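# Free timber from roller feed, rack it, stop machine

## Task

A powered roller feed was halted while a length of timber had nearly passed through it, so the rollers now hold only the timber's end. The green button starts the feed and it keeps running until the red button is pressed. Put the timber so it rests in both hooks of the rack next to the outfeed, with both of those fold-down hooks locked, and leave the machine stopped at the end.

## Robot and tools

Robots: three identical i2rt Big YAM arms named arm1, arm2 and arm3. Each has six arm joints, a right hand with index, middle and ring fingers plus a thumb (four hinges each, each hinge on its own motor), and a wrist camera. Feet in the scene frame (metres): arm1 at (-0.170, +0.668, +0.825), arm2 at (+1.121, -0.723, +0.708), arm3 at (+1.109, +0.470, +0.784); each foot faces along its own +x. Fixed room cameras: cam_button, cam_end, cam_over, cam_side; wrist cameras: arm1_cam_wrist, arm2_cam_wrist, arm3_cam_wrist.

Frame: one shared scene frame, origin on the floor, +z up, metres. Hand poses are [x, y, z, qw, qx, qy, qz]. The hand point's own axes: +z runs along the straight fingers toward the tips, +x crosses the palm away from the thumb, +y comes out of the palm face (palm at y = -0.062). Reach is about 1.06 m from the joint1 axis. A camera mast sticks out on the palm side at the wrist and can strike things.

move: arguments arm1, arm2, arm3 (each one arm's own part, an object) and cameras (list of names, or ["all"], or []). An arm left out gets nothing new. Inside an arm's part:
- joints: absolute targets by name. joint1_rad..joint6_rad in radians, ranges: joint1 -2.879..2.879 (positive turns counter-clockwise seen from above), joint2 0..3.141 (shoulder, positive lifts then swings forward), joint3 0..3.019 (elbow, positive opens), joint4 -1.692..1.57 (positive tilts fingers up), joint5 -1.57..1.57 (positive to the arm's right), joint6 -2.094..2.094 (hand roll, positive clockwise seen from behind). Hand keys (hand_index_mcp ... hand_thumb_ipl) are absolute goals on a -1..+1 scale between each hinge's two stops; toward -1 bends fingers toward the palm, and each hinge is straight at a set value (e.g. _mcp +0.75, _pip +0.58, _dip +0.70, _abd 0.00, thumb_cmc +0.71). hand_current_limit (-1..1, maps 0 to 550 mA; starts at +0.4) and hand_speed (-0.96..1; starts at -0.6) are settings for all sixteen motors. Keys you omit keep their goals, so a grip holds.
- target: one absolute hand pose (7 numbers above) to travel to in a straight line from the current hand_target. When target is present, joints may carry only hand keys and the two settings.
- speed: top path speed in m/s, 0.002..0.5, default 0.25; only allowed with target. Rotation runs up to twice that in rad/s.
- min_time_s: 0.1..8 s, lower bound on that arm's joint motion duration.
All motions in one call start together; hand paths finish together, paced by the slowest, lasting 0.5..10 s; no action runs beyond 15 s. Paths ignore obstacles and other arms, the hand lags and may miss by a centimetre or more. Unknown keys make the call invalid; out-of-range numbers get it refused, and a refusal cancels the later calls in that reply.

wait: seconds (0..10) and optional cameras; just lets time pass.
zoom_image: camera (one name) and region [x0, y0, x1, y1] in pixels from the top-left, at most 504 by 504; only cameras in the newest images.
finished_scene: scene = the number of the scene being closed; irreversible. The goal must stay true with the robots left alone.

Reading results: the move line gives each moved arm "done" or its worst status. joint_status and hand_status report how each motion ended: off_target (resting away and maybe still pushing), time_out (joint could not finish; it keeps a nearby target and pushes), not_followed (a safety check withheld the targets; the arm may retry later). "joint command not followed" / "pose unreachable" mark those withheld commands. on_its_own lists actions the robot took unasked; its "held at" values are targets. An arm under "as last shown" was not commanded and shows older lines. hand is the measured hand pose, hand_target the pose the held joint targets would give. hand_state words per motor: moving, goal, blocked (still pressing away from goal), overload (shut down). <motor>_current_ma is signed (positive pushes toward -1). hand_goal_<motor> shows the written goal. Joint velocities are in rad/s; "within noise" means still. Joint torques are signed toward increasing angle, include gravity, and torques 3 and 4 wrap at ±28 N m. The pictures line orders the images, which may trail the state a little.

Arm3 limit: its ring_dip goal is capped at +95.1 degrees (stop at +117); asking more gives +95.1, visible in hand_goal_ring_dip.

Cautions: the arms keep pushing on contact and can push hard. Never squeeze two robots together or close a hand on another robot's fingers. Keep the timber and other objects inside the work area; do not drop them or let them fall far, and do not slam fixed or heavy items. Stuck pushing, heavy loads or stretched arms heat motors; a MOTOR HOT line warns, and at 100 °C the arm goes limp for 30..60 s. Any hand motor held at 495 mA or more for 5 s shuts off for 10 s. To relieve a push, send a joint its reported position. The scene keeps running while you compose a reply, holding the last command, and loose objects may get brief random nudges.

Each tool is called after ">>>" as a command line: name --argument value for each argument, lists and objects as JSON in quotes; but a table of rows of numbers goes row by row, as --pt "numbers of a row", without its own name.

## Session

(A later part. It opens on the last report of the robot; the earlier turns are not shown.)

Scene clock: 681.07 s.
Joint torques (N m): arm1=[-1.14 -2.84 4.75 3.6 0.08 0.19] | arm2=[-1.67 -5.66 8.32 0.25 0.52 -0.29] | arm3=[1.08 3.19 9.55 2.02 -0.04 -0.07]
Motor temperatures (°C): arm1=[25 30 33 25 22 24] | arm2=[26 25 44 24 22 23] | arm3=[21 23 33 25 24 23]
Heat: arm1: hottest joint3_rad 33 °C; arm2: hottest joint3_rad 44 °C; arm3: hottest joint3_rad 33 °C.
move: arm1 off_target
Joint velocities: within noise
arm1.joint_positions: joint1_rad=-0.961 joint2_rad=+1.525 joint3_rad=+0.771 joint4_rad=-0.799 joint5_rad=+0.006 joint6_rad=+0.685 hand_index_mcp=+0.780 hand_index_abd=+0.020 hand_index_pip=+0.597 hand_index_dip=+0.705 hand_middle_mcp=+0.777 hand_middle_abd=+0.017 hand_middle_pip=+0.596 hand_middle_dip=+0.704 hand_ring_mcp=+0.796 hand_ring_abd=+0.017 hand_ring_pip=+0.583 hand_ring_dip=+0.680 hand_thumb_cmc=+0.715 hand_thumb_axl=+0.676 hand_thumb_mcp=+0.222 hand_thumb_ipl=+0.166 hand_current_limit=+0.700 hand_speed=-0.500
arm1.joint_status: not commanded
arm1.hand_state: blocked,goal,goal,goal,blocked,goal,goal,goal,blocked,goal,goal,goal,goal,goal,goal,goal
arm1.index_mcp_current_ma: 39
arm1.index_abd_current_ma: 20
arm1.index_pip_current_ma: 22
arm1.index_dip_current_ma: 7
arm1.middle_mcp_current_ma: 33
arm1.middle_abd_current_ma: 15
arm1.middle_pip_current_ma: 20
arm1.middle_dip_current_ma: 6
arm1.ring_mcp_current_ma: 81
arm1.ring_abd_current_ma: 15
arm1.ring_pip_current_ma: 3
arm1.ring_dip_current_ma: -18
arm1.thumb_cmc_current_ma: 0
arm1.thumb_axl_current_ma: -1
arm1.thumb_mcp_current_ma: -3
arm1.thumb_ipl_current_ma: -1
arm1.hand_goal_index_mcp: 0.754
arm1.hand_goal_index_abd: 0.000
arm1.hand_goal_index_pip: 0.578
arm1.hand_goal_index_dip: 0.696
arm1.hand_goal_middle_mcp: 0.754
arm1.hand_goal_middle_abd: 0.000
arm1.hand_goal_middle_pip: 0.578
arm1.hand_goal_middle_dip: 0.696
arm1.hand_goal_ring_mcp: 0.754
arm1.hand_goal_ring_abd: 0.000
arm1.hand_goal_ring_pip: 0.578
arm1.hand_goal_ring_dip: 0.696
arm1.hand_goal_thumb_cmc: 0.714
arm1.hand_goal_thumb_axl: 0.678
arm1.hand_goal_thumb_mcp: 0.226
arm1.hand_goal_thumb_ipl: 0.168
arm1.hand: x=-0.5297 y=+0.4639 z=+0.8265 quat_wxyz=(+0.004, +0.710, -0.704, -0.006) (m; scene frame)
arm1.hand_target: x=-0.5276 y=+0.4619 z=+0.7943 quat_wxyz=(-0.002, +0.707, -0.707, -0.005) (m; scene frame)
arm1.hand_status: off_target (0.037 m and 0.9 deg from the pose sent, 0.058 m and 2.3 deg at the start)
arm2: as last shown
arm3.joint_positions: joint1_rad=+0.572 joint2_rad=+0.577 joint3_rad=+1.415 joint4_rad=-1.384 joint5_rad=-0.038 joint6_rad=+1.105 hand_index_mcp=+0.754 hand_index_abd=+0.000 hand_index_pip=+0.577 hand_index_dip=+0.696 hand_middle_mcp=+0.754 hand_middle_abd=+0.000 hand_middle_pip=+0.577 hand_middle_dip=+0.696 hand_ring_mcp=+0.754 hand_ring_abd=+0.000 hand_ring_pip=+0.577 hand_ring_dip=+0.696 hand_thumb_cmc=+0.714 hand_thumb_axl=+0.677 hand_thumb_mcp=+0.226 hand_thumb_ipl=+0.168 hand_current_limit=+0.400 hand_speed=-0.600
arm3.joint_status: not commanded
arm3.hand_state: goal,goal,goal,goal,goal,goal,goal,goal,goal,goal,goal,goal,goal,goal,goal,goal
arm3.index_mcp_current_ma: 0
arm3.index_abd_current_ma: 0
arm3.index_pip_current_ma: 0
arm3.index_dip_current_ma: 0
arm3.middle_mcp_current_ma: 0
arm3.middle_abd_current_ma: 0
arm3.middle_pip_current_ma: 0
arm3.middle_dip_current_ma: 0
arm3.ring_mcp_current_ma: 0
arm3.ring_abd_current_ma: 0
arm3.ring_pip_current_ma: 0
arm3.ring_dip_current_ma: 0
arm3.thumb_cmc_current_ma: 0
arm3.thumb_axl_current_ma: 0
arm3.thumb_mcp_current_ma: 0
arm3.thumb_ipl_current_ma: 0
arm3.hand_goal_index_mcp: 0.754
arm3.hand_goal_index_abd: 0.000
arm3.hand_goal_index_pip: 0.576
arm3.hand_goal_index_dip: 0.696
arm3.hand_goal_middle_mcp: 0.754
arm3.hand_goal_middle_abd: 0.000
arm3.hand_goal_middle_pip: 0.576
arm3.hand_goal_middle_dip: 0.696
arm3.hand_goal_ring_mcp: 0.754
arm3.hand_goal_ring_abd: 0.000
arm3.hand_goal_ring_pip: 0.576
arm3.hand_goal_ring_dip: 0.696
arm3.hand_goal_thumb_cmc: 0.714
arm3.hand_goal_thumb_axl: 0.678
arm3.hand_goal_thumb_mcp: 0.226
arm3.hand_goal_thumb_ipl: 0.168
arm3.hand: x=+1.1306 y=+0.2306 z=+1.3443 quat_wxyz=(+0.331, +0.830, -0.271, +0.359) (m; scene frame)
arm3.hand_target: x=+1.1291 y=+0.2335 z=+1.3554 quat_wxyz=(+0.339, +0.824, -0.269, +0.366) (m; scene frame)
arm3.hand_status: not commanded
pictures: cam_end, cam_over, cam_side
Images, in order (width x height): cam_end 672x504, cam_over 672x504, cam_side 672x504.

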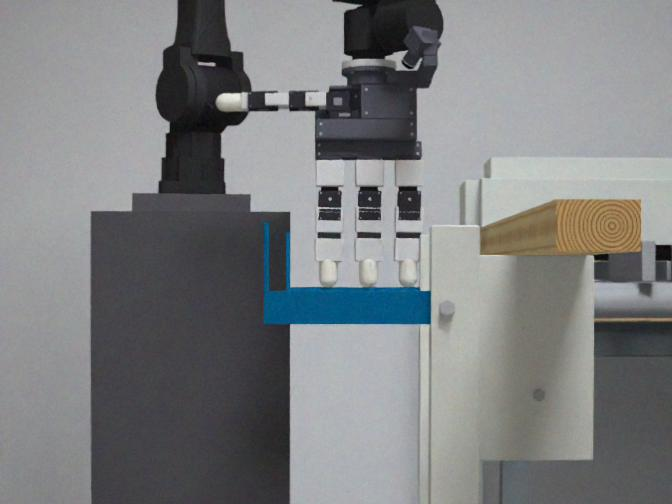

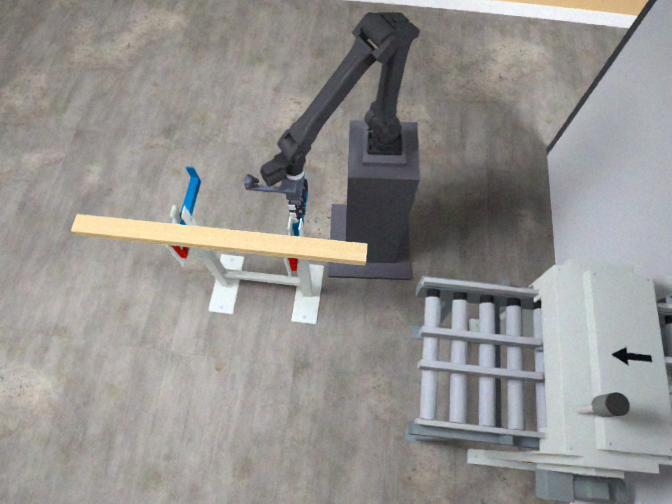

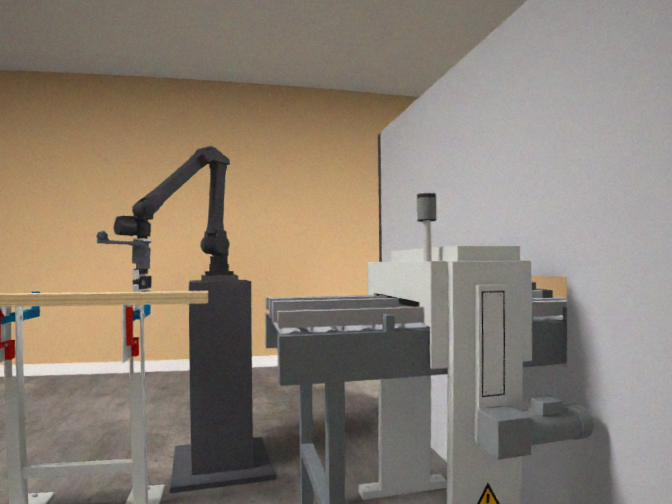

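>>> move --arm1 '{"target": [-0.53, 0.46, 0.765, 0, 0.7071, -0.7071, 0], "speed": 0.05}' --cameras '["cam_end"]'

>>> zoom_image --camera "cam_end" --region '[250, 200, 450, 400]'

Scene clock: 686.73 s.
Joint torques (N m): arm1=[-1.38 -0.03 3.56 4.96 -0.63 0.19] | arm2=[-1.03 -5.83 8.42 0.38 0.55 -0.29] | arm3=[0.97 3.08 9.51 1.99 -0.05 -0.09]
Motor temperatures (°C): arm1=[25 29 33 25 22 24] | arm2=[26 25 44 24 22 23] | arm3=[21 23 33 25 24 23]
Heat: arm1: hottest joint3_rad 33 °C; arm2: hottest joint3_rad 44 °C; arm3: hottest joint3_rad 33 °C.
move: arm1 off_target
Joint velocities: within noise
arm1.joint_positions: joint1_rad=-0.961 joint2_rad=+1.522 joint3_rad=+0.762 joint4_rad=-0.773 joint5_rad=+0.010 joint6_rad=+0.685 hand_index_mcp=+0.795 hand_index_abd=+0.035 hand_index_pip=+0.612 hand_index_dip=+0.714 hand_middle_mcp=+0.793 hand_middle_abd=+0.031 hand_middle_pip=+0.609 hand_middle_dip=+0.711 hand_ring_mcp=+0.824 hand_ring_abd=+0.031 hand_ring_pip=+0.598 hand_ring_dip=+0.677 hand_thumb_cmc=+0.715 hand_thumb_axl=+0.676 hand_thumb_mcp=+0.222 hand_thumb_ipl=+0.166 hand_current_limit=+0.700 hand_speed=-0.500
arm1.joint_status: not commanded
arm1.hand_state: blocked,blocked,blocked,goal,blocked,blocked,blocked,goal,blocked,blocked,goal,goal,goal,goal,goal,goal
arm1.index_mcp_current_ma: 76
arm1.index_abd_current_ma: 45
arm1.index_pip_current_ma: 54
arm1.index_dip_current_ma: 21
arm1.middle_mcp_current_ma: 72
arm1.middle_abd_current_ma: 38
arm1.middle_pip_current_ma: 46
arm1.middle_dip_current_ma: 16
arm1.ring_mcp_current_ma: 173
arm1.ring_abd_current_ma: 37
arm1.ring_pip_current_ma: 23
arm1.ring_dip_current_ma: -21
arm1.thumb_cmc_current_ma: 0
arm1.thumb_axl_current_ma: -1
arm1.thumb_mcp_current_ma: -3
arm1.thumb_ipl_current_ma: -1
arm1.hand_goal_index_mcp: 0.754
arm1.hand_goal_index_abd: 0.000
arm1.hand_goal_index_pip: 0.578
arm1.hand_goal_index_dip: 0.696
arm1.hand_goal_middle_mcp: 0.754
arm1.hand_goal_middle_abd: 0.000
arm1.hand_goal_middle_pip: 0.578
arm1.hand_goal_middle_dip: 0.696
arm1.hand_goal_ring_mcp: 0.754
arm1.hand_goal_ring_abd: 0.000
arm1.hand_goal_ring_pip: 0.578
arm1.hand_goal_ring_dip: 0.696
arm1.hand_goal_thumb_cmc: 0.714
arm1.hand_goal_thumb_axl: 0.678
arm1.hand_goal_thumb_mcp: 0.226
arm1.hand_goal_thumb_ipl: 0.168
arm1.hand: x=-0.5318 y=+0.4631 z=+0.8265 quat_wxyz=(+0.014, +0.710, -0.704, -0.009) (m; scene frame)
arm1.hand_target: x=-0.5244 y=+0.4635 z=+0.7773 quat_wxyz=(+0.002, +0.707, -0.707, +0.000) (m; scene frame)
arm1.hand_status: off_target (0.062 m and 2.0 deg from the pose sent, 0.062 m and 0.9 deg at the start)
arm2, arm3: as last shown
pictures: cam_end
Images, in order (width x height): cam_end 672x504.

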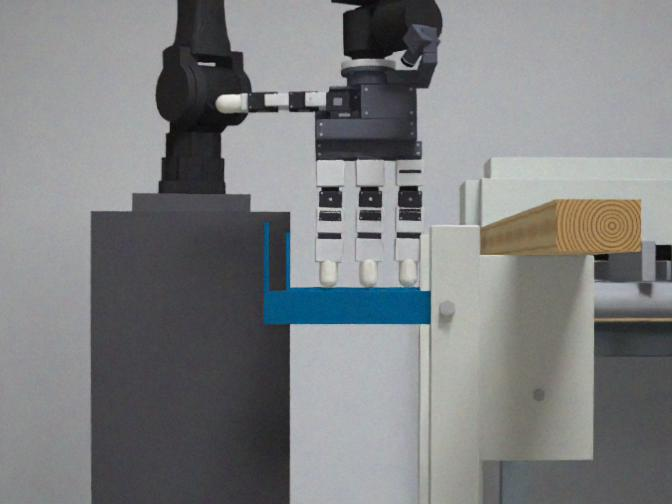

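Scaled by 2.520 from the camera's 672x504 image, which has a finer 960x720 frame.

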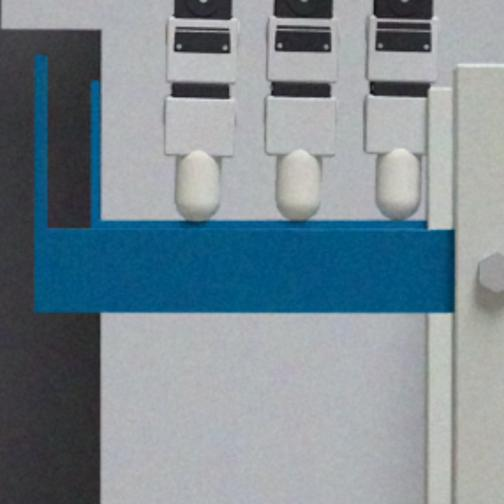

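>>> move --arm1 '{"target": [-0.55, 0.47, 1.0, 0, 0.7071, -0.7071, 0], "speed": 0.3}'

>>> move --arm1 '{"target": [-0.64, 0.42, 1.0, 0.7071, 0.7071, 0, 0], "speed": 0.4, "joints": {"hand_index_pip": -0.74, "hand_middle_pip": -0.74, "hand_ring_pip": -0.74, "hand_index_dip": -0.1, "hand_middle_dip": -0.1, "hand_ring_dip": -0.1, "hand_thumb_cmc": -0.5}}' --cameras '["cam_over"]'

>>> move --arm1 '{"target": [-0.685, 0.418, 0.92, 0.7071, 0.7071, 0.0, 0.0], "speed": 0.2}'

>>> move --arm1 '{"target": [-0.685, 0.418, 0.67, 0.7071, 0.7071, 0.015, -0.015], "speed": 0.2}' --cameras '["cam_over", "cam_end", "cam_side"]'

Scene clock: 699.47 s.
Joint torques (N m): arm1=[-2.84 -8.41 11.26 -0.18 -0.11 -0.09] | arm2=[-1.14 -5.71 8.4 0.23 0.51 -0.31] | arm3=[0.97 2.9 9.54 2 -0.03 -0.08]
Motor temperatures (°C): arm1=[25 29 32 25 22 24] | arm2=[26 25 44 24 22 23] | arm3=[21 23 33 25 24 23]
Heat: arm1: hottest joint3_rad 32 °C; arm2: hottest joint3_rad 44 °C; arm3: hottest joint3_rad 33 °C.
move: arm1 off_target
Joint velocities: within noise
arm1.joint_positions: joint1_rad=-1.002 joint2_rad=+1.321 joint3_rad=+1.029 joint4_rad=-1.308 joint5_rad=-0.011 joint6_rad=+0.661 hand_index_mcp=+0.755 hand_index_abd=+0.003 hand_index_pip=+0.581 hand_index_dip=+0.699 hand_middle_mcp=+0.755 hand_middle_abd=+0.003 hand_middle_pip=+0.580 hand_middle_dip=+0.699 hand_ring_mcp=+0.755 hand_ring_abd=+0.003 hand_ring_pip=+0.580 hand_ring_dip=+0.693 hand_thumb_cmc=+0.715 hand_thumb_axl=+0.676 hand_thumb_mcp=+0.222 hand_thumb_ipl=+0.166 hand_current_limit=+0.700 hand_speed=-0.500
arm1.joint_status: not commanded
arm1.hand_state: goal,goal,goal,goal,goal,goal,goal,goal,goal,goal,goal,goal,goal,goal,goal,goal
arm1.index_mcp_current_ma: 0
arm1.index_abd_current_ma: 1
arm1.index_pip_current_ma: 1
arm1.index_dip_current_ma: 1
arm1.middle_mcp_current_ma: 0
arm1.middle_abd_current_ma: 1
arm1.middle_pip_current_ma: 1
arm1.middle_dip_current_ma: 1
arm1.ring_mcp_current_ma: 0
arm1.ring_abd_current_ma: 1
arm1.ring_pip_current_ma: 1
arm1.ring_dip_current_ma: -1
arm1.thumb_cmc_current_ma: 0
arm1.thumb_axl_current_ma: -1
arm1.thumb_mcp_current_ma: -3
arm1.thumb_ipl_current_ma: -1
arm1.hand_goal_index_mcp: 0.754
arm1.hand_goal_index_abd: 0.000
arm1.hand_goal_index_pip: 0.578
arm1.hand_goal_index_dip: 0.696
arm1.hand_goal_middle_mcp: 0.754
arm1.hand_goal_middle_abd: 0.000
arm1.hand_goal_middle_pip: 0.578
arm1.hand_goal_middle_dip: 0.696
arm1.hand_goal_ring_mcp: 0.754
arm1.hand_goal_ring_abd: 0.000
arm1.hand_goal_ring_pip: 0.578
arm1.hand_goal_ring_dip: 0.696
arm1.hand_goal_thumb_cmc: 0.714
arm1.hand_goal_thumb_axl: 0.678
arm1.hand_goal_thumb_mcp: 0.226
arm1.hand_goal_thumb_ipl: 0.168
arm1.hand: x=-0.5349 y=+0.4749 z=+0.9768 quat_wxyz=(-0.018, +0.704, -0.710, +0.005) (m; scene frame)
arm1.hand_target: x=-0.5483 y=+0.4690 z=+0.9939 quat_wxyz=(-0.004, +0.704, -0.710, +0.006) (m; scene frame)
arm1.hand_status: off_target (0.028 m and 2.3 deg from the pose sent, 0.175 m and 2.0 deg at the start)
arm2, arm3: as last shown
pictures: none

Scene clock: 704.77 s.
Joint torques (N m): arm1=[-0.91 -11.46 5.85 2.11 0.17 0.17] | arm2=[-0.85 -5.95 8.39 0.49 0.48 -0.2] | arm3=[0.85 3.02 9.48 1.99 -0.03 -0.07]
Motor temperatures (°C): arm1=[25 29 32 25 22 24] | arm2=[26 25 44 24 22 23] | arm3=[21 23 33 25 24 23]
Heat: arm1: hottest joint3_rad 32 °C; arm2: hottest joint3_rad 44 °C; arm3: hottest joint3_rad 33 °C.
move: arm1 done
Joint velocities: within noise
arm1.joint_positions: joint1_rad=-1.494 joint2_rad=+1.979 joint3_rad=+0.783 joint4_rad=+1.234 joint5_rad=-1.416 joint6_rad=+0.041 hand_index_mcp=+0.760 hand_index_abd=+0.003 hand_index_pip=-0.737 hand_index_dip=-0.097 hand_middle_mcp=+0.759 hand_middle_abd=+0.003 hand_middle_pip=-0.737 hand_middle_dip=-0.098 hand_ring_mcp=+0.760 hand_ring_abd=+0.003 hand_ring_pip=-0.737 hand_ring_dip=-0.098 hand_thumb_cmc=-0.496 hand_thumb_axl=+0.676 hand_thumb_mcp=+0.224 hand_thumb_ipl=+0.166 hand_current_limit=+0.700 hand_speed=-0.500
arm1.joint_status: all done
arm1.hand_state: goal,goal,goal,goal,goal,goal,goal,goal,goal,goal,goal,goal,goal,goal,goal,goal
arm1.index_mcp_current_ma: 4
arm1.index_abd_current_ma: 1
arm1.index_pip_current_ma: 1
arm1.index_dip_current_ma: 1
arm1.middle_mcp_current_ma: 3
arm1.middle_abd_current_ma: 1
arm1.middle_pip_current_ma: 1
arm1.middle_dip_current_ma: 1
arm1.ring_mcp_current_ma: 4
arm1.ring_abd_current_ma: 1
arm1.ring_pip_current_ma: 1
arm1.ring_dip_current_ma: 1
arm1.thumb_cmc_current_ma: 2
arm1.thumb_axl_current_ma: -1
arm1.thumb_mcp_current_ma: -1
arm1.thumb_ipl_current_ma: -1
arm1.hand_goal_index_mcp: 0.754
arm1.hand_goal_index_abd: 0.000
arm1.hand_goal_index_pip: -0.740
arm1.hand_goal_index_dip: -0.100
arm1.hand_goal_middle_mcp: 0.754
arm1.hand_goal_middle_abd: 0.000
arm1.hand_goal_middle_pip: -0.740
arm1.hand_goal_middle_dip: -0.100
arm1.hand_goal_ring_mcp: 0.754
arm1.hand_goal_ring_abd: 0.000
arm1.hand_goal_ring_pip: -0.740
arm1.hand_goal_ring_dip: -0.100
arm1.hand_goal_thumb_cmc: -0.500
arm1.hand_goal_thumb_axl: 0.678
arm1.hand_goal_thumb_mcp: 0.226
arm1.hand_goal_thumb_ipl: 0.168
arm1.hand: x=-0.6361 y=+0.4221 z=+1.0058 quat_wxyz=(+0.706, +0.708, -0.001, +0.004) (m; scene frame)
arm1.hand_target: x=-0.6417 y=+0.4180 z=+1.0001 quat_wxyz=(+0.707, +0.707, +0.001, +0.005) (m; scene frame)
arm1.hand_status: done (0.007 m and 0.5 deg from the pose sent, 0.121 m and 122.0 deg at the start)
arm2, arm3: as last shown
pictures: cam_over
Images, in order (width x height): cam_over 672x504.

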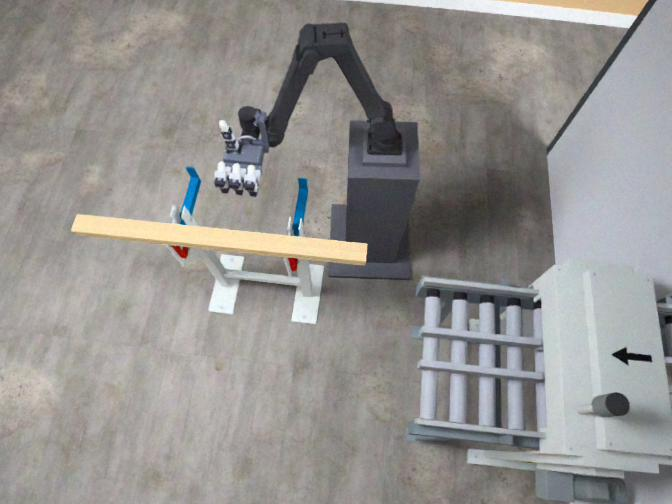

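Scene clock: 706.60 s.
Joint torques (N m): arm1=[-1.73 -13.1 5.68 2.25 0.03 0.18] | arm2=[-1.32 -5.66 8.38 0.32 0.48 -0.23] | arm3=[0.91 2.96 9.48 2 -0.03 -0.08]
Motor temperatures (°C): arm1=[25 29 32 25 22 24] | arm2=[26 25 44 24 22 23] | arm3=[21 23 33 25 24 23]
Heat: arm1: hottest joint3_rad 32 °C; arm2: hottest joint3_rad 44 °C; arm3: hottest joint3_rad 33 °C.
move: arm1 done
Joint velocities: within noise
arm1.joint_positions: joint1_rad=-1.494 joint2_rad=+2.234 joint3_rad=+0.949 joint4_rad=+1.295 joint5_rad=-1.405 joint6_rad=+0.009 hand_index_mcp=+0.760 hand_index_abd=+0.003 hand_index_pip=-0.737 hand_index_dip=-0.097 hand_middle_mcp=+0.759 hand_middle_abd=+0.003 hand_middle_pip=-0.737 hand_middle_dip=-0.098 hand_ring_mcp=+0.760 hand_ring_abd=+0.003 hand_ring_pip=-0.737 hand_ring_dip=-0.098 hand_thumb_cmc=-0.496 hand_thumb_axl=+0.676 hand_thumb_mcp=+0.224 hand_thumb_ipl=+0.166 hand_current_limit=+0.700 hand_speed=-0.500
arm1.joint_status: not commanded
arm1.hand_state: goal,goal,goal,goal,goal,goal,goal,goal,goal,goal,goal,goal,goal,goal,goal,goal
arm1.index_mcp_current_ma: 4
arm1.index_abd_current_ma: 1
arm1.index_pip_current_ma: 1
arm1.index_dip_current_ma: 1
arm1.middle_mcp_current_ma: 3
arm1.middle_abd_current_ma: 1
arm1.middle_pip_current_ma: 1
arm1.middle_dip_current_ma: 1
arm1.ring_mcp_current_ma: 5
arm1.ring_abd_current_ma: 1
arm1.ring_pip_current_ma: 1
arm1.ring_dip_current_ma: 1
arm1.thumb_cmc_current_ma: 2
arm1.thumb_axl_current_ma: -1
arm1.thumb_mcp_current_ma: -1
arm1.thumb_ipl_current_ma: -1
arm1.hand_goal_index_mcp: 0.754
arm1.hand_goal_index_abd: 0.000
arm1.hand_goal_index_pip: -0.740
arm1.hand_goal_index_dip: -0.100
arm1.hand_goal_middle_mcp: 0.754
arm1.hand_goal_middle_abd: 0.000
arm1.hand_goal_middle_pip: -0.740
arm1.hand_goal_middle_dip: -0.100
arm1.hand_goal_ring_mcp: 0.754
arm1.hand_goal_ring_abd: 0.000
arm1.hand_goal_ring_pip: -0.740
arm1.hand_goal_ring_dip: -0.100
arm1.hand_goal_thumb_cmc: -0.500
arm1.hand_goal_thumb_axl: 0.678
arm1.hand_goal_thumb_mcp: 0.226
arm1.hand_goal_thumb_ipl: 0.168
arm1.hand: x=-0.6786 y=+0.4161 z=+0.9280 quat_wxyz=(+0.704, +0.710, -0.003, -0.001) (m; scene frame)
arm1.hand_target: x=-0.6857 y=+0.4183 z=+0.9199 quat_wxyz=(+0.706, +0.709, -0.003, -0.004) (m; scene frame)
arm1.hand_status: done (0.010 m and 0.6 deg from the pose sent, 0.099 m and 0.5 deg at the start)
arm2, arm3: as last shown
pictures: none

Scene clock: 709.57 s.
Joint torques (N m): arm1=[-1.67 -15.09 3.19 2.11 0.01 0.19] | arm2=[-1.73 -5.01 8.4 0.39 0.5 -0.32] | arm3=[0.91 3.02 9.54 1.98 -0.03 -0.08]
Motor temperatures (°C): arm1=[25 29 32 25 22 24] | arm2=[26 25 44 24 22 23] | arm3=[21 23 33 25 24 23]
Heat: arm1: hottest joint3_rad 32 °C; arm2: hottest joint3_rad 44 °C; arm3: hottest joint3_rad 33 °C.
move: arm1 off_target
Joint velocities: within noise
arm1.joint_positions: joint1_rad=-1.494 joint2_rad=+2.899 joint3_rad=+1.395 joint4_rad=+1.525 joint5_rad=-1.424 joint6_rad=-0.039 hand_index_mcp=+0.760 hand_index_abd=+0.003 hand_index_pip=-0.737 hand_index_dip=-0.097 hand_middle_mcp=+0.759 hand_middle_abd=+0.003 hand_middle_pip=-0.737 hand_middle_dip=-0.098 hand_ring_mcp=+0.760 hand_ring_abd=+0.003 hand_ring_pip=-0.737 hand_ring_dip=-0.098 hand_thumb_cmc=-0.497 hand_thumb_axl=+0.676 hand_thumb_mcp=+0.224 hand_thumb_ipl=+0.166 hand_current_limit=+0.700 hand_speed=-0.500
arm1.joint_status: not commanded
arm1.hand_state: goal,goal,goal,goal,goal,goal,goal,goal,goal,goal,goal,goal,goal,goal,goal,goal
arm1.index_mcp_current_ma: 4
arm1.index_abd_current_ma: 1
arm1.index_pip_current_ma: 1
arm1.index_dip_current_ma: 1
arm1.middle_mcp_current_ma: 3
arm1.middle_abd_current_ma: 1
arm1.middle_pip_current_ma: 1
arm1.middle_dip_current_ma: 1
arm1.ring_mcp_current_ma: 5
arm1.ring_abd_current_ma: 1
arm1.ring_pip_current_ma: 1
arm1.ring_dip_current_ma: 1
arm1.thumb_cmc_current_ma: 1
arm1.thumb_axl_current_ma: -1
arm1.thumb_mcp_current_ma: -1
arm1.thumb_ipl_current_ma: -1
arm1.hand_goal_index_mcp: 0.754
arm1.hand_goal_index_abd: 0.000
arm1.hand_goal_index_pip: -0.740
arm1.hand_goal_index_dip: -0.100
arm1.hand_goal_middle_mcp: 0.754
arm1.hand_goal_middle_abd: 0.000
arm1.hand_goal_middle_pip: -0.740
arm1.hand_goal_middle_dip: -0.100
arm1.hand_goal_ring_mcp: 0.754
arm1.hand_goal_ring_abd: 0.000
arm1.hand_goal_ring_pip: -0.740
arm1.hand_goal_ring_dip: -0.100
arm1.hand_goal_thumb_cmc: -0.500
arm1.hand_goal_thumb_axl: 0.678
arm1.hand_goal_thumb_mcp: 0.226
arm1.hand_goal_thumb_ipl: 0.168
arm1.hand: x=-0.6843 y=+0.4157 z=+0.6836 quat_wxyz=(+0.705, +0.709, +0.024, -0.015) (m; scene frame)
arm1.hand_target: x=-0.6801 y=+0.4181 z=+0.6703 quat_wxyz=(+0.705, +0.709, +0.021, -0.014) (m; scene frame)
arm1.hand_status: off_target (0.014 m and 1.1 deg from the pose sent, 0.258 m and 2.6 deg at the start)
arm2, arm3: as last shown
pictures: cam_end, cam_over, cam_side
Images, in order (width x height): cam_end 672x504, cam_over 672x504, cam_side 672x504.

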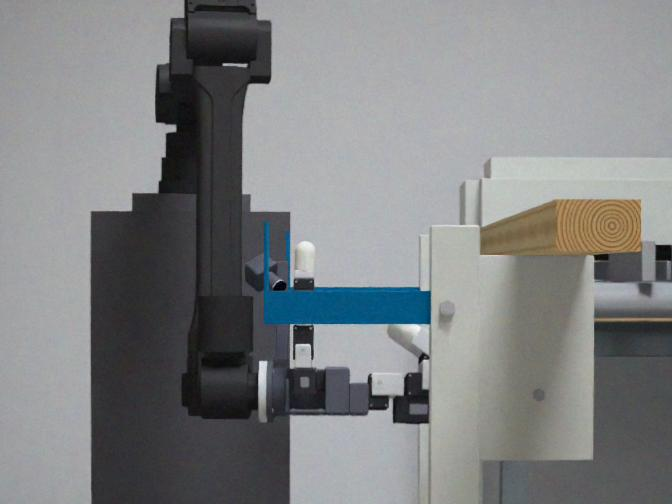

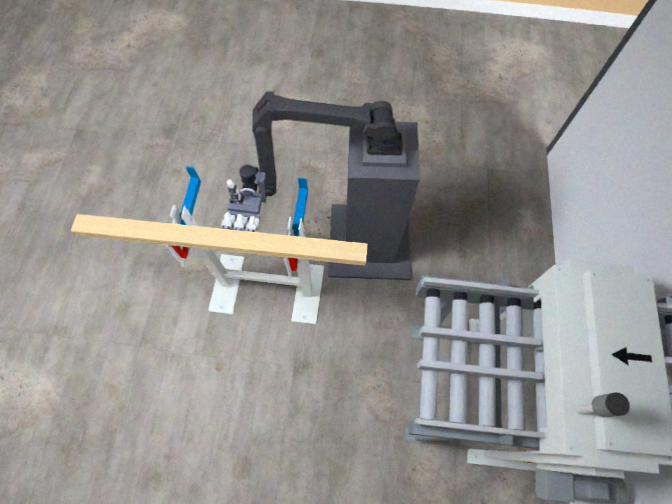

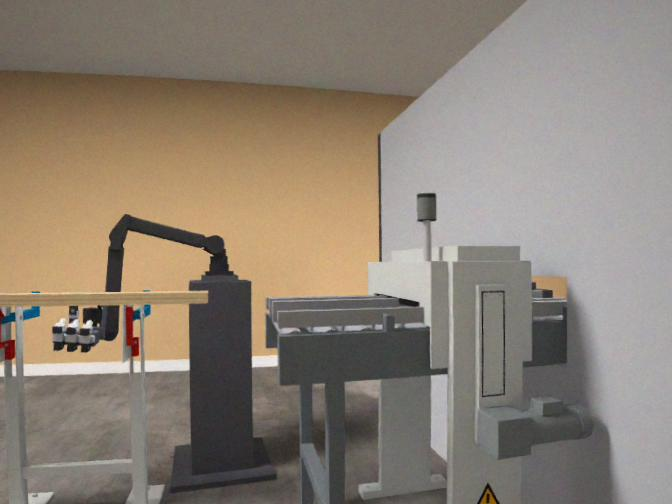

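>>> move --arm1 '{"joints": {"hand_index_pip": 0.577, "hand_middle_pip": 0.577, "hand_ring_pip": 0.577, "hand_index_dip": 0.696, "hand_middle_dip": 0.696, "hand_ring_dip": 0.696}}'

>>> move --arm1 '{"target": [-0.70, 0.40, 0.625, 0.7071, 0.7071, 0.015, -0.015], "speed": 0.15}'

>>> move --arm1 '{"target": [-0.712, 0.230, 0.632, 0.7071, 0.7071, 0.015, -0.015], "speed": 0.15}' --cameras '["cam_over", "cam_end", "cam_side"]'

Scene clock: 723.60 s.
Joint torques (N m): arm1=[-1.61 -15.33 3.29 2.11 -0.02 0.13] | arm2=[-1.73 -5.36 8.42 0.51 0.54 -0.33] | arm3=[1.03 2.9 9.57 2 -0.04 -0.08]
Motor temperatures (°C): arm1=[25 29 32 25 22 24] | arm2=[26 24 44 24 22 23] | arm3=[21 23 33 25 24 23]
Heat: arm1: hottest joint3_rad 32 °C; arm2: hottest joint3_rad 44 °C; arm3: hottest joint3_rad 33 °C.
move: arm1 done
Joint velocities: within noise
arm1.joint_positions: joint1_rad=-1.494 joint2_rad=+2.899 joint3_rad=+1.395 joint4_rad=+1.525 joint5_rad=-1.424 joint6_rad=-0.030 hand_index_mcp=+0.762 hand_index_abd=+0.003 hand_index_pip=+0.578 hand_index_dip=+0.694 hand_middle_mcp=+0.761 hand_middle_abd=+0.003 hand_middle_pip=+0.578 hand_middle_dip=+0.694 hand_ring_mcp=+0.763 hand_ring_abd=+0.003 hand_ring_pip=+0.578 hand_ring_dip=+0.694 hand_thumb_cmc=-0.497 hand_thumb_axl=+0.676 hand_thumb_mcp=+0.224 hand_thumb_ipl=+0.166 hand_current_limit=+0.700 hand_speed=-0.500
arm1.joint_status: all done
arm1.hand_state: goal,goal,goal,goal,goal,goal,goal,goal,goal,goal,goal,goal,goal,goal,goal,goal
arm1.index_mcp_current_ma: 7
arm1.index_abd_current_ma: 1
arm1.index_pip_current_ma: 0
arm1.index_dip_current_ma: -1
arm1.middle_mcp_current_ma: 6
arm1.middle_abd_current_ma: 1
arm1.middle_pip_current_ma: 0
arm1.middle_dip_current_ma: -1
arm1.ring_mcp_current_ma: 7
arm1.ring_abd_current_ma: 1
arm1.ring_pip_current_ma: 0
arm1.ring_dip_current_ma: -1
arm1.thumb_cmc_current_ma: 1
arm1.thumb_axl_current_ma: -1
arm1.thumb_mcp_current_ma: -1
arm1.thumb_ipl_current_ma: -1
arm1.hand_goal_index_mcp: 0.754
arm1.hand_goal_index_abd: 0.000
arm1.hand_goal_index_pip: 0.578
arm1.hand_goal_index_dip: 0.696
arm1.hand_goal_middle_mcp: 0.754
arm1.hand_goal_middle_abd: 0.000
arm1.hand_goal_middle_pip: 0.578
arm1.hand_goal_middle_dip: 0.696
arm1.hand_goal_ring_mcp: 0.754
arm1.hand_goal_ring_abd: 0.000
arm1.hand_goal_ring_pip: 0.578
arm1.hand_goal_ring_dip: 0.696
arm1.hand_goal_thumb_cmc: -0.500
arm1.hand_goal_thumb_axl: 0.678
arm1.hand_goal_thumb_mcp: 0.226
arm1.hand_goal_thumb_ipl: 0.168
arm1.hand: x=-0.6851 y=+0.4157 z=+0.6834 quat_wxyz=(+0.705, +0.709, +0.021, -0.012) (m; scene frame)
arm1.hand_target: x=-0.6809 y=+0.4181 z=+0.6703 quat_wxyz=(+0.705, +0.709, +0.018, -0.011) (m; scene frame)
arm1.hand_status: not commanded
arm2.joint_positions: joint1_rad=+0.120 joint2_rad=+1.009 joint3_rad=+1.301 joint4_rad=-1.677 joint5_rad=+0.019 joint6_rad=+1.419 hand_index_mcp=+0.755 hand_index_abd=+0.001 hand_index_pip=+0.578 hand_index_dip=+0.697 hand_middle_mcp=+0.016 hand_middle_abd=+0.000 hand_middle_pip=-0.877 hand_middle_dip=-0.717 hand_ring_mcp=+0.012 hand_ring_abd=+0.000 hand_ring_pip=-0.857 hand_ring_dip=-0.738 hand_thumb_cmc=+0.715 hand_thumb_axl=+0.677 hand_thumb_mcp=+0.223 hand_thumb_ipl=+0.168 hand_current_limit=+0.400 hand_speed=-0.600
arm2.joint_status: not commanded
arm2.hand_state: goal,goal,goal,goal,goal,goal,goal,goal,goal,goal,goal,goal,goal,goal,goal,goal
arm2.index_mcp_current_ma: 2
arm2.index_abd_current_ma: 1
arm2.index_pip_current_ma: 5
arm2.index_dip_current_ma: 1
arm2.middle_mcp_current_ma: 48
arm2.middle_abd_current_ma: 0
arm2.middle_pip_current_ma: 6
arm2.middle_dip_current_ma: 5
arm2.ring_mcp_current_ma: 36
arm2.ring_abd_current_ma: 0
arm2.ring_pip_current_ma: 7
arm2.ring_dip_current_ma: 4
arm2.thumb_cmc_current_ma: 2
arm2.thumb_axl_current_ma: -1
arm2.thumb_mcp_current_ma: -8
arm2.thumb_ipl_current_ma: -1
arm2.hand_goal_index_mcp: 0.754
arm2.hand_goal_index_abd: 0.000
arm2.hand_goal_index_pip: 0.576
arm2.hand_goal_index_dip: 0.696
arm2.hand_goal_middle_mcp: 0.000
arm2.hand_goal_middle_abd: 0.000
arm2.hand_goal_middle_pip: -0.880
arm2.hand_goal_middle_dip: -0.720
arm2.hand_goal_ring_mcp: 0.000
arm2.hand_goal_ring_abd: 0.000
arm2.hand_goal_ring_pip: -0.860
arm2.hand_goal_ring_dip: -0.740
arm2.hand_goal_thumb_cmc: 0.714
arm2.hand_goal_thumb_axl: 0.678
arm2.hand_goal_thumb_mcp: 0.226
arm2.hand_goal_thumb_ipl: 0.168
arm2.hand: x=+1.1116 y=-0.4271 z=+1.0599 quat_wxyz=(-0.067, +0.506, +0.858, +0.061) (m; scene frame)
arm2.hand_target: x=+1.1163 y=-0.4302 z=+1.0620 quat_wxyz=(-0.062, +0.502, +0.860, +0.063) (m; scene frame)
arm2.hand_status: not commanded
arm3: as last shown
pictures: none

Scene clock: 724.93 s.
Joint torques (N m): arm1=[-1.03 -16.44 3.63 1.03 0.27 0.15] | arm2=[-0.97 -5.77 8.54 0.38 0.5 -0.32] | arm3=[0.85 3.08 9.55 2 -0.04 -0.07]
Motor temperatures (°C): arm1=[25 29 32 25 22 24] | arm2=[26 24 44 24 22 23] | arm3=[21 23 33 25 24 23]
Heat: arm1: hottest joint3_rad 32 °C; arm2: hottest joint3_rad 44 °C; arm3: hottest joint3_rad 33 °C.
move: arm1 off_target
Joint velocities: within noise
arm1.joint_positions: joint1_rad=-1.478 joint2_rad=+3.027 joint3_rad=+1.576 joint4_rad=+1.514 joint5_rad=-1.389 joint6_rad=-0.028 hand_index_mcp=+0.762 hand_index_abd=+0.003 hand_index_pip=+0.578 hand_index_dip=+0.694 hand_middle_mcp=+0.761 hand_middle_abd=+0.002 hand_middle_pip=+0.578 hand_middle_dip=+0.694 hand_ring_mcp=+0.763 hand_ring_abd=+0.002 hand_ring_pip=+0.578 hand_ring_dip=+0.694 hand_thumb_cmc=-0.497 hand_thumb_axl=+0.676 hand_thumb_mcp=+0.224 hand_thumb_ipl=+0.166 hand_current_limit=+0.700 hand_speed=-0.500
arm1.joint_status: not commanded
arm1.hand_state: goal,goal,goal,goal,goal,goal,goal,goal,goal,goal,goal,goal,goal,goal,goal,goal
arm1.index_mcp_current_ma: 7
arm1.index_abd_current_ma: 1
arm1.index_pip_current_ma: 0
arm1.index_dip_current_ma: -1
arm1.middle_mcp_current_ma: 6
arm1.middle_abd_current_ma: 1
arm1.middle_pip_current_ma: 0
arm1.middle_dip_current_ma: -1
arm1.ring_mcp_current_ma: 7
arm1.ring_abd_current_ma: 1
arm1.ring_pip_current_ma: 0
arm1.ring_dip_current_ma: -1
arm1.thumb_cmc_current_ma: 1
arm1.thumb_axl_current_ma: -1
arm1.thumb_mcp_current_ma: -1
arm1.thumb_ipl_current_ma: -1
arm1.hand_goal_index_mcp: 0.754
arm1.hand_goal_index_abd: 0.000
arm1.hand_goal_index_pip: 0.578
arm1.hand_goal_index_dip: 0.696
arm1.hand_goal_middle_mcp: 0.754
arm1.hand_goal_middle_abd: 0.000
arm1.hand_goal_middle_pip: 0.578
arm1.hand_goal_middle_dip: 0.696
arm1.hand_goal_ring_mcp: 0.754
arm1.hand_goal_ring_abd: 0.000
arm1.hand_goal_ring_pip: 0.578
arm1.hand_goal_ring_dip: 0.696
arm1.hand_goal_thumb_cmc: -0.500
arm1.hand_goal_thumb_axl: 0.678
arm1.hand_goal_thumb_mcp: 0.226
arm1.hand_goal_thumb_ipl: 0.168
arm1.hand: x=-0.7032 y=+0.4051 z=+0.6416 quat_wxyz=(+0.707, +0.706, +0.029, -0.033) (m; scene frame)
arm1.hand_target: x=-0.6984 y=+0.4006 z=+0.6254 quat_wxyz=(+0.706, +0.707, +0.018, -0.018) (m; scene frame)
arm1.hand_status: off_target (0.018 m and 2.6 deg from the pose sent, 0.062 m and 0.8 deg at the start)
arm2, arm3: as last shown
pictures: none

Scene clock: 726.83 s.
Joint torques (N m): arm1=[-0.91 -17.55 5.87 1.25 0.26 -0.08] | arm2=[-1.49 -5.6 8.4 0.44 0.53 -0.28] | arm3=[0.97 3.02 9.57 1.96 -0.06 -0.08]
Motor temperatures (°C): arm1=[25 29 32 25 22 24] | arm2=[26 24 44 24 22 23] | arm3=[21 23 33 25 24 23]
Heat: arm1: hottest joint3_rad 32 °C; arm2: hottest joint3_rad 44 °C; arm3: hottest joint3_rad 33 °C.
move: arm1 off_target
Joint velocities: within noise
arm1.joint_positions: joint1_rad=-1.186 joint2_rad=+3.028 joint3_rad=+1.750 joint4_rad=+1.315 joint5_rad=-1.105 joint6_rad=-0.020 hand_index_mcp=+0.762 hand_index_abd=+0.003 hand_index_pip=+0.578 hand_index_dip=+0.694 hand_middle_mcp=+0.761 hand_middle_abd=+0.002 hand_middle_pip=+0.578 hand_middle_dip=+0.694 hand_ring_mcp=+0.763 hand_ring_abd=+0.002 hand_ring_pip=+0.578 hand_ring_dip=+0.694 hand_thumb_cmc=-0.497 hand_thumb_axl=+0.676 hand_thumb_mcp=+0.224 hand_thumb_ipl=+0.166 hand_current_limit=+0.700 hand_speed=-0.500
arm1.joint_status: not commanded
arm1.hand_state: goal,goal,goal,goal,goal,goal,goal,goal,goal,goal,goal,goal,goal,goal,goal,goal
arm1.index_mcp_current_ma: 7
arm1.index_abd_current_ma: 1
arm1.index_pip_current_ma: 0
arm1.index_dip_current_ma: -1
arm1.middle_mcp_current_ma: 6
arm1.middle_abd_current_ma: 1
arm1.middle_pip_current_ma: 0
arm1.middle_dip_current_ma: -1
arm1.ring_mcp_current_ma: 7
arm1.ring_abd_current_ma: 1
arm1.ring_pip_current_ma: 0
arm1.ring_dip_current_ma: -1
arm1.thumb_cmc_current_ma: 1
arm1.thumb_axl_current_ma: -1
arm1.thumb_mcp_current_ma: -1
arm1.thumb_ipl_current_ma: -1
arm1.hand_goal_index_mcp: 0.754
arm1.hand_goal_index_abd: 0.000
arm1.hand_goal_index_pip: 0.578
arm1.hand_goal_index_dip: 0.696
arm1.hand_goal_middle_mcp: 0.754
arm1.hand_goal_middle_abd: 0.000
arm1.hand_goal_middle_pip: 0.578
arm1.hand_goal_middle_dip: 0.696
arm1.hand_goal_ring_mcp: 0.754
arm1.hand_goal_ring_abd: 0.000
arm1.hand_goal_ring_pip: 0.578
arm1.hand_goal_ring_dip: 0.696
arm1.hand_goal_thumb_cmc: -0.500
arm1.hand_goal_thumb_axl: 0.678
arm1.hand_goal_thumb_mcp: 0.226
arm1.hand_goal_thumb_ipl: 0.168
arm1.hand: x=-0.7143 y=+0.2315 z=+0.6509 quat_wxyz=(+0.709, +0.704, +0.018, -0.017) (m; scene frame)
arm1.hand_target: x=-0.7108 y=+0.2313 z=+0.6305 quat_wxyz=(+0.705, +0.709, +0.012, -0.013) (m; scene frame)
arm1.hand_status: off_target (0.019 m and 0.6 deg from the pose sent, 0.176 m and 2.6 deg at the start)
arm2: as last shown
arm3.joint_positions: joint1_rad=+0.572 joint2_rad=+0.577 joint3_rad=+1.415 joint4_rad=-1.384 joint5_rad=-0.038 joint6_rad=+1.105 hand_index_mcp=+0.754 hand_index_abd=+0.000 hand_index_pip=+0.577 hand_index_dip=+0.696 hand_middle_mcp=+0.754 hand_middle_abd=+0.000 hand_middle_pip=+0.577 hand_middle_dip=+0.696 hand_ring_mcp=+0.754 hand_ring_abd=+0.000 hand_ring_pip=+0.577 hand_ring_dip=+0.696 hand_thumb_cmc=+0.714 hand_thumb_axl=+0.677 hand_thumb_mcp=+0.226 hand_thumb_ipl=+0.168 hand_current_limit=+0.400 hand_speed=-0.600
arm3.joint_status: not commanded
arm3.hand_state: goal,goal,goal,goal,goal,goal,goal,goal,goal,goal,goal,goal,goal,goal,goal,goal
arm3.index_mcp_current_ma: 0
arm3.index_abd_current_ma: 0
arm3.index_pip_current_ma: 0
arm3.index_dip_current_ma: 0
arm3.middle_mcp_current_ma: 0
arm3.middle_abd_current_ma: 0
arm3.middle_pip_current_ma: 0
arm3.middle_dip_current_ma: 0
arm3.ring_mcp_current_ma: 0
arm3.ring_abd_current_ma: 0
arm3.ring_pip_current_ma: 0
arm3.ring_dip_current_ma: 0
arm3.thumb_cmc_current_ma: 0
arm3.thumb_axl_current_ma: 0
arm3.thumb_mcp_current_ma: 0
arm3.thumb_ipl_current_ma: 0
arm3.hand_goal_index_mcp: 0.754
arm3.hand_goal_index_abd: 0.000
arm3.hand_goal_index_pip: 0.576
arm3.hand_goal_index_dip: 0.696
arm3.hand_goal_middle_mcp: 0.754
arm3.hand_goal_middle_abd: 0.000
arm3.hand_goal_middle_pip: 0.576
arm3.hand_goal_middle_dip: 0.696
arm3.hand_goal_ring_mcp: 0.754
arm3.hand_goal_ring_abd: 0.000
arm3.hand_goal_ring_pip: 0.576
arm3.hand_goal_ring_dip: 0.696
arm3.hand_goal_thumb_cmc: 0.714
arm3.hand_goal_thumb_axl: 0.678
arm3.hand_goal_thumb_mcp: 0.226
arm3.hand_goal_thumb_ipl: 0.168
arm3.hand: x=+1.1306 y=+0.2306 z=+1.3443 quat_wxyz=(+0.331, +0.830, -0.271, +0.359) (m; scene frame)
arm3.hand_target: x=+1.1291 y=+0.2335 z=+1.3554 quat_wxyz=(+0.339, +0.824, -0.269, +0.366) (m; scene frame)
arm3.hand_status: not commanded
pictures: cam_end, cam_over, cam_side
Images, in order (width x height): cam_end 672x504, cam_over 672x504, cam_side 672x504.

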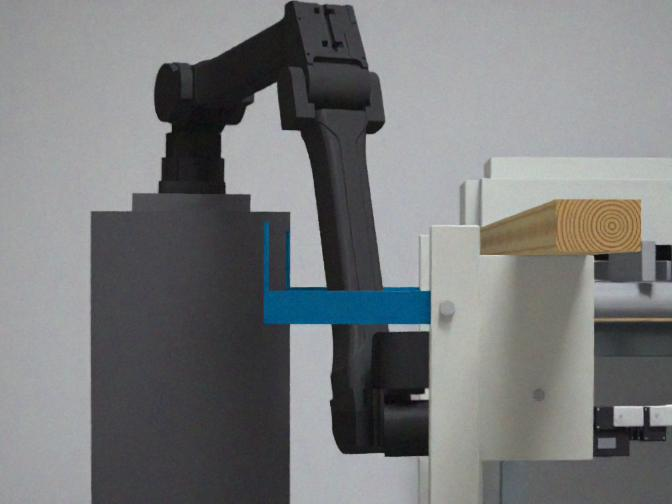

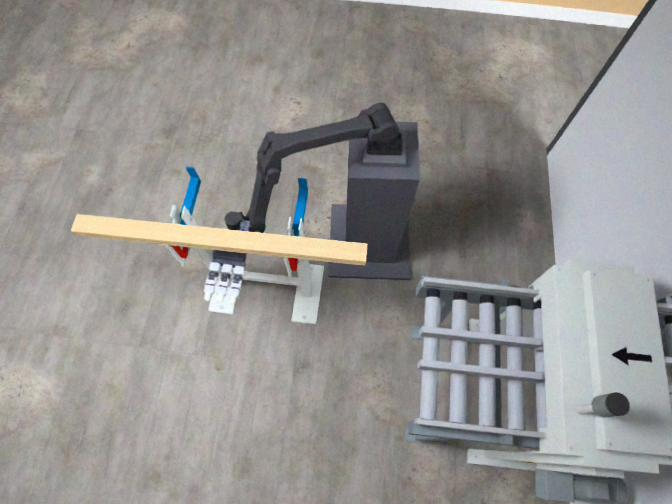

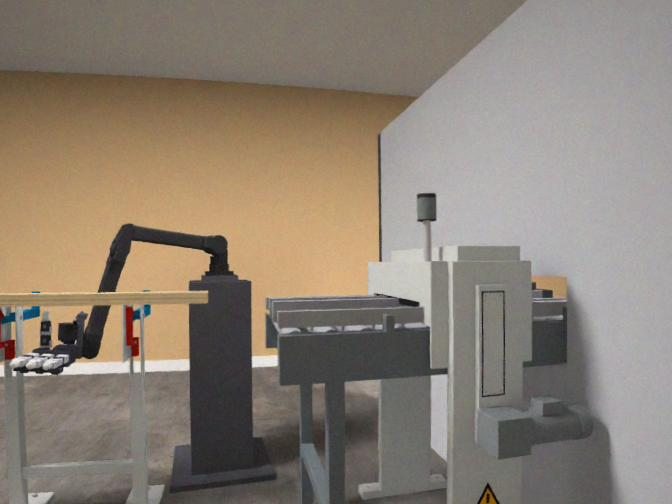

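>>> move --arm1 '{"target": [-0.712, 0.230, 0.765, 0.725, 0.689, 0.012, -0.012], "speed": 0.12}'

>>> move --arm1 '{"target": [-0.712, 0.230, 0.795, 0.730, 0.683, 0.012, -0.012], "speed": 0.04}' --cameras '["cam_over", "cam_end", "cam_side", "arm1_cam_wrist"]'

>>> zoom_image --camera "cam_side" --region '[0, 260, 170, 370]'

Scene clock: 737.23 s.
Joint torques (N m): arm1=[-0.21 -22.18 3.22 2.69 0.31 0.17] | arm2=[-1.2 -5.42 8.38 0.64 0.54 -0.24] | arm3=[1.08 3.08 9.51 2.03 -0.04 -0.1]
Motor temperatures (°C): arm1=[25 31 32 25 22 24] | arm2=[26 24 44 24 22 23] | arm3=[21 23 33 25 24 23]
Heat: arm1: hottest joint3_rad 32 °C; arm2: hottest joint3_rad 44 °C; arm3: hottest joint3_rad 33 °C.
move: arm1 off_target
Joint velocities: within noise
arm1.joint_positions: joint1_rad=-1.186 joint2_rad=+2.789 joint3_rad=+1.520 joint4_rad=+1.364 joint5_rad=-1.097 joint6_rad=+0.062 hand_index_mcp=+0.763 hand_index_abd=+0.003 hand_index_pip=+0.578 hand_index_dip=+0.694 hand_middle_mcp=+0.761 hand_middle_abd=+0.002 hand_middle_pip=+0.578 hand_middle_dip=+0.694 hand_ring_mcp=+0.763 hand_ring_abd=+0.002 hand_ring_pip=+0.578 hand_ring_dip=+0.694 hand_thumb_cmc=-0.497 hand_thumb_axl=+0.676 hand_thumb_mcp=+0.224 hand_thumb_ipl=+0.166 hand_current_limit=+0.700 hand_speed=-0.500
arm1.joint_status: not commanded
arm1.hand_state: goal,goal,goal,goal,goal,goal,goal,goal,goal,goal,goal,goal,goal,goal,goal,goal
arm1.index_mcp_current_ma: 8
arm1.index_abd_current_ma: 1
arm1.index_pip_current_ma: 0
arm1.index_dip_current_ma: -1
arm1.middle_mcp_current_ma: 6
arm1.middle_abd_current_ma: 1
arm1.middle_pip_current_ma: 0
arm1.middle_dip_current_ma: -1
arm1.ring_mcp_current_ma: 8
arm1.ring_abd_current_ma: 1
arm1.ring_pip_current_ma: 0
arm1.ring_dip_current_ma: -1
arm1.thumb_cmc_current_ma: 1
arm1.thumb_axl_current_ma: -1
arm1.thumb_mcp_current_ma: -1
arm1.thumb_ipl_current_ma: -1
arm1.hand_goal_index_mcp: 0.754
arm1.hand_goal_index_abd: 0.000
arm1.hand_goal_index_pip: 0.578
arm1.hand_goal_index_dip: 0.696
arm1.hand_goal_middle_mcp: 0.754
arm1.hand_goal_middle_abd: 0.000
arm1.hand_goal_middle_pip: 0.578
arm1.hand_goal_middle_dip: 0.696
arm1.hand_goal_ring_mcp: 0.754
arm1.hand_goal_ring_abd: 0.000
arm1.hand_goal_ring_pip: 0.578
arm1.hand_goal_ring_dip: 0.696
arm1.hand_goal_thumb_cmc: -0.500
arm1.hand_goal_thumb_axl: 0.678
arm1.hand_goal_thumb_mcp: 0.226
arm1.hand_goal_thumb_ipl: 0.168
arm1.hand: x=-0.7166 y=+0.2340 z=+0.7520 quat_wxyz=(+0.719, +0.695, +0.005, -0.008) (m; scene frame)
arm1.hand_target: x=-0.7128 y=+0.2295 z=+0.7640 quat_wxyz=(+0.724, +0.690, +0.012, -0.011) (m; scene frame)
arm1.hand_status: off_target (0.014 m and 1.3 deg from the pose sent, 0.114 m and 2.7 deg at the start)
arm2, arm3: as last shown
pictures: none

Scene clock: 738.53 s.
Joint torques (N m): arm1=[-0.15 -22.48 3.34 2.56 0.34 0.2] | arm2=[-1.26 -6.01 8.36 0.47 0.53 -0.27] | arm3=[1.14 3.02 9.54 2.04 -0.03 -0.07]
Motor temperatures (°C): arm1=[25 31 32 25 22 24] | arm2=[26 24 44 24 22 23] | arm3=[21 23 33 25 24 23]
Heat: arm1: hottest joint3_rad 32 °C; arm2: hottest joint3_rad 44 °C; arm3: hottest joint3_rad 33 °C.
move: arm1 off_target
Joint velocities: within noise
arm1.joint_positions: joint1_rad=-1.186 joint2_rad=+2.729 joint3_rad=+1.475 joint4_rad=+1.384 joint5_rad=-1.093 joint6_rad=+0.092 hand_index_mcp=+0.763 hand_index_abd=+0.003 hand_index_pip=+0.578 hand_index_dip=+0.694 hand_middle_mcp=+0.761 hand_middle_abd=+0.002 hand_middle_pip=+0.578 hand_middle_dip=+0.694 hand_ring_mcp=+0.763 hand_ring_abd=+0.002 hand_ring_pip=+0.578 hand_ring_dip=+0.694 hand_thumb_cmc=-0.497 hand_thumb_axl=+0.676 hand_thumb_mcp=+0.224 hand_thumb_ipl=+0.166 hand_current_limit=+0.700 hand_speed=-0.500
arm1.joint_status: not commanded
arm1.hand_state: goal,goal,goal,goal,goal,goal,goal,goal,goal,goal,goal,goal,goal,goal,goal,goal
arm1.index_mcp_current_ma: 8
arm1.index_abd_current_ma: 1
arm1.index_pip_current_ma: 0
arm1.index_dip_current_ma: -1
arm1.middle_mcp_current_ma: 6
arm1.middle_abd_current_ma: 1
arm1.middle_pip_current_ma: 0
arm1.middle_dip_current_ma: -1
arm1.ring_mcp_current_ma: 8
arm1.ring_abd_current_ma: 1
arm1.ring_pip_current_ma: 0
arm1.ring_dip_current_ma: -1
arm1.thumb_cmc_current_ma: 1
arm1.thumb_axl_current_ma: -1
arm1.thumb_mcp_current_ma: -1
arm1.thumb_ipl_current_ma: -1
arm1.hand_goal_index_mcp: 0.754
arm1.hand_goal_index_abd: 0.000
arm1.hand_goal_index_pip: 0.578
arm1.hand_goal_index_dip: 0.696
arm1.hand_goal_middle_mcp: 0.754
arm1.hand_goal_middle_abd: 0.000
arm1.hand_goal_middle_pip: 0.578
arm1.hand_goal_middle_dip: 0.696
arm1.hand_goal_ring_mcp: 0.754
arm1.hand_goal_ring_abd: 0.000
arm1.hand_goal_ring_pip: 0.578
arm1.hand_goal_ring_dip: 0.696
arm1.hand_goal_thumb_cmc: -0.500
arm1.hand_goal_thumb_axl: 0.678
arm1.hand_goal_thumb_mcp: 0.226
arm1.hand_goal_thumb_ipl: 0.168
arm1.hand: x=-0.7176 y=+0.2351 z=+0.7817 quat_wxyz=(+0.725, +0.689, +0.005, -0.010) (m; scene frame)
arm1.hand_target: x=-0.7129 y=+0.2297 z=+0.7956 quat_wxyz=(+0.730, +0.683, +0.013, -0.013) (m; scene frame)
arm1.hand_status: off_target (0.015 m and 1.3 deg from the pose sent, 0.043 m and 2.1 deg at the start)
arm2, arm3: as last shown
pictures: arm1_cam_wrist, cam_end, cam_over, cam_side
Images, in order (width x height): arm1_cam_wrist 672x504, cam_end 672x504, cam_over 672x504, cam_side 672x504.

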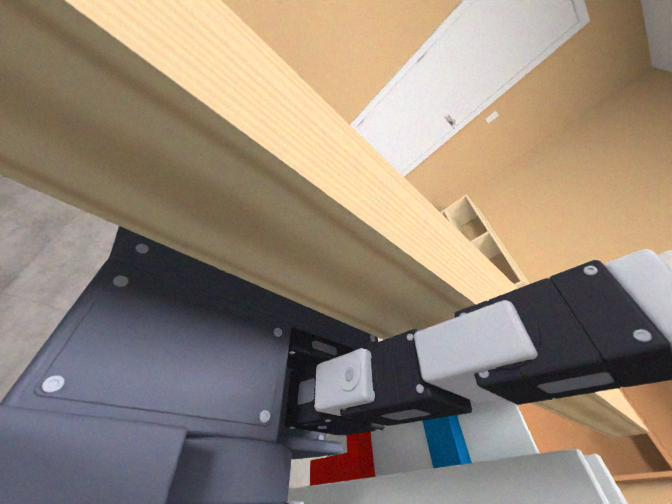

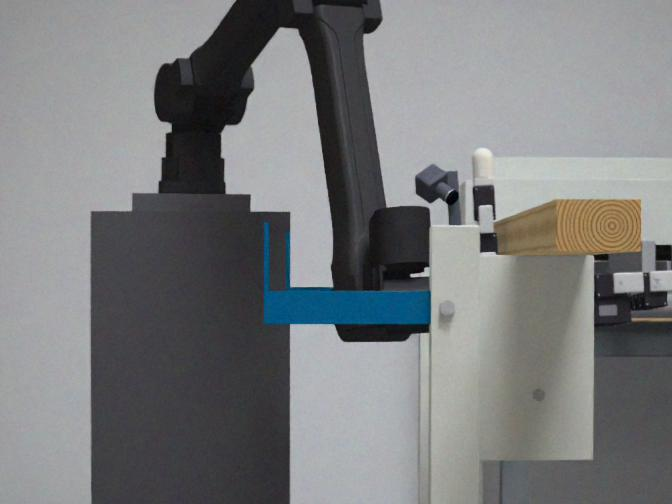

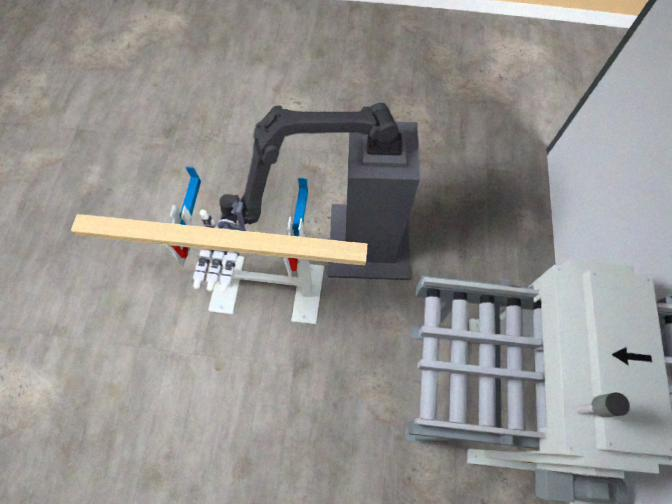

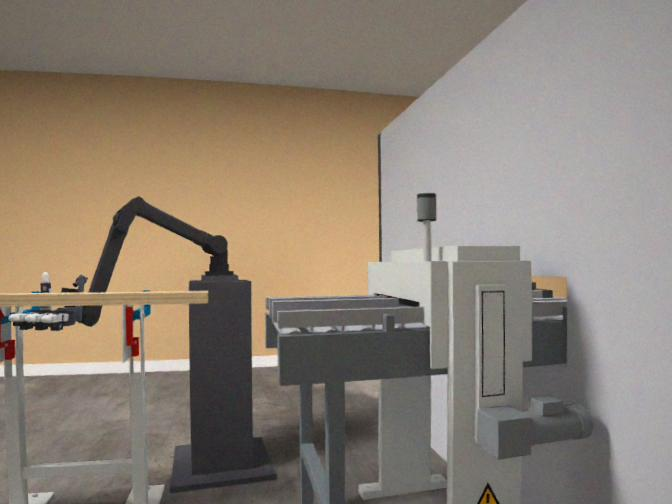

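Scaled by 2.965 from the camera's 672x504 image, which has a finer 960x720 frame.

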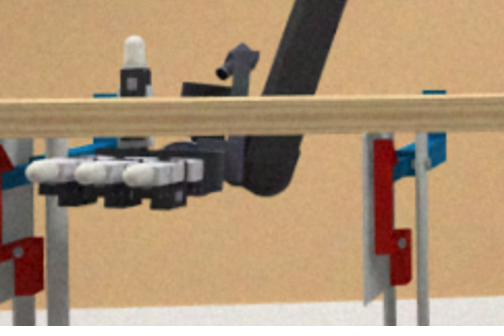

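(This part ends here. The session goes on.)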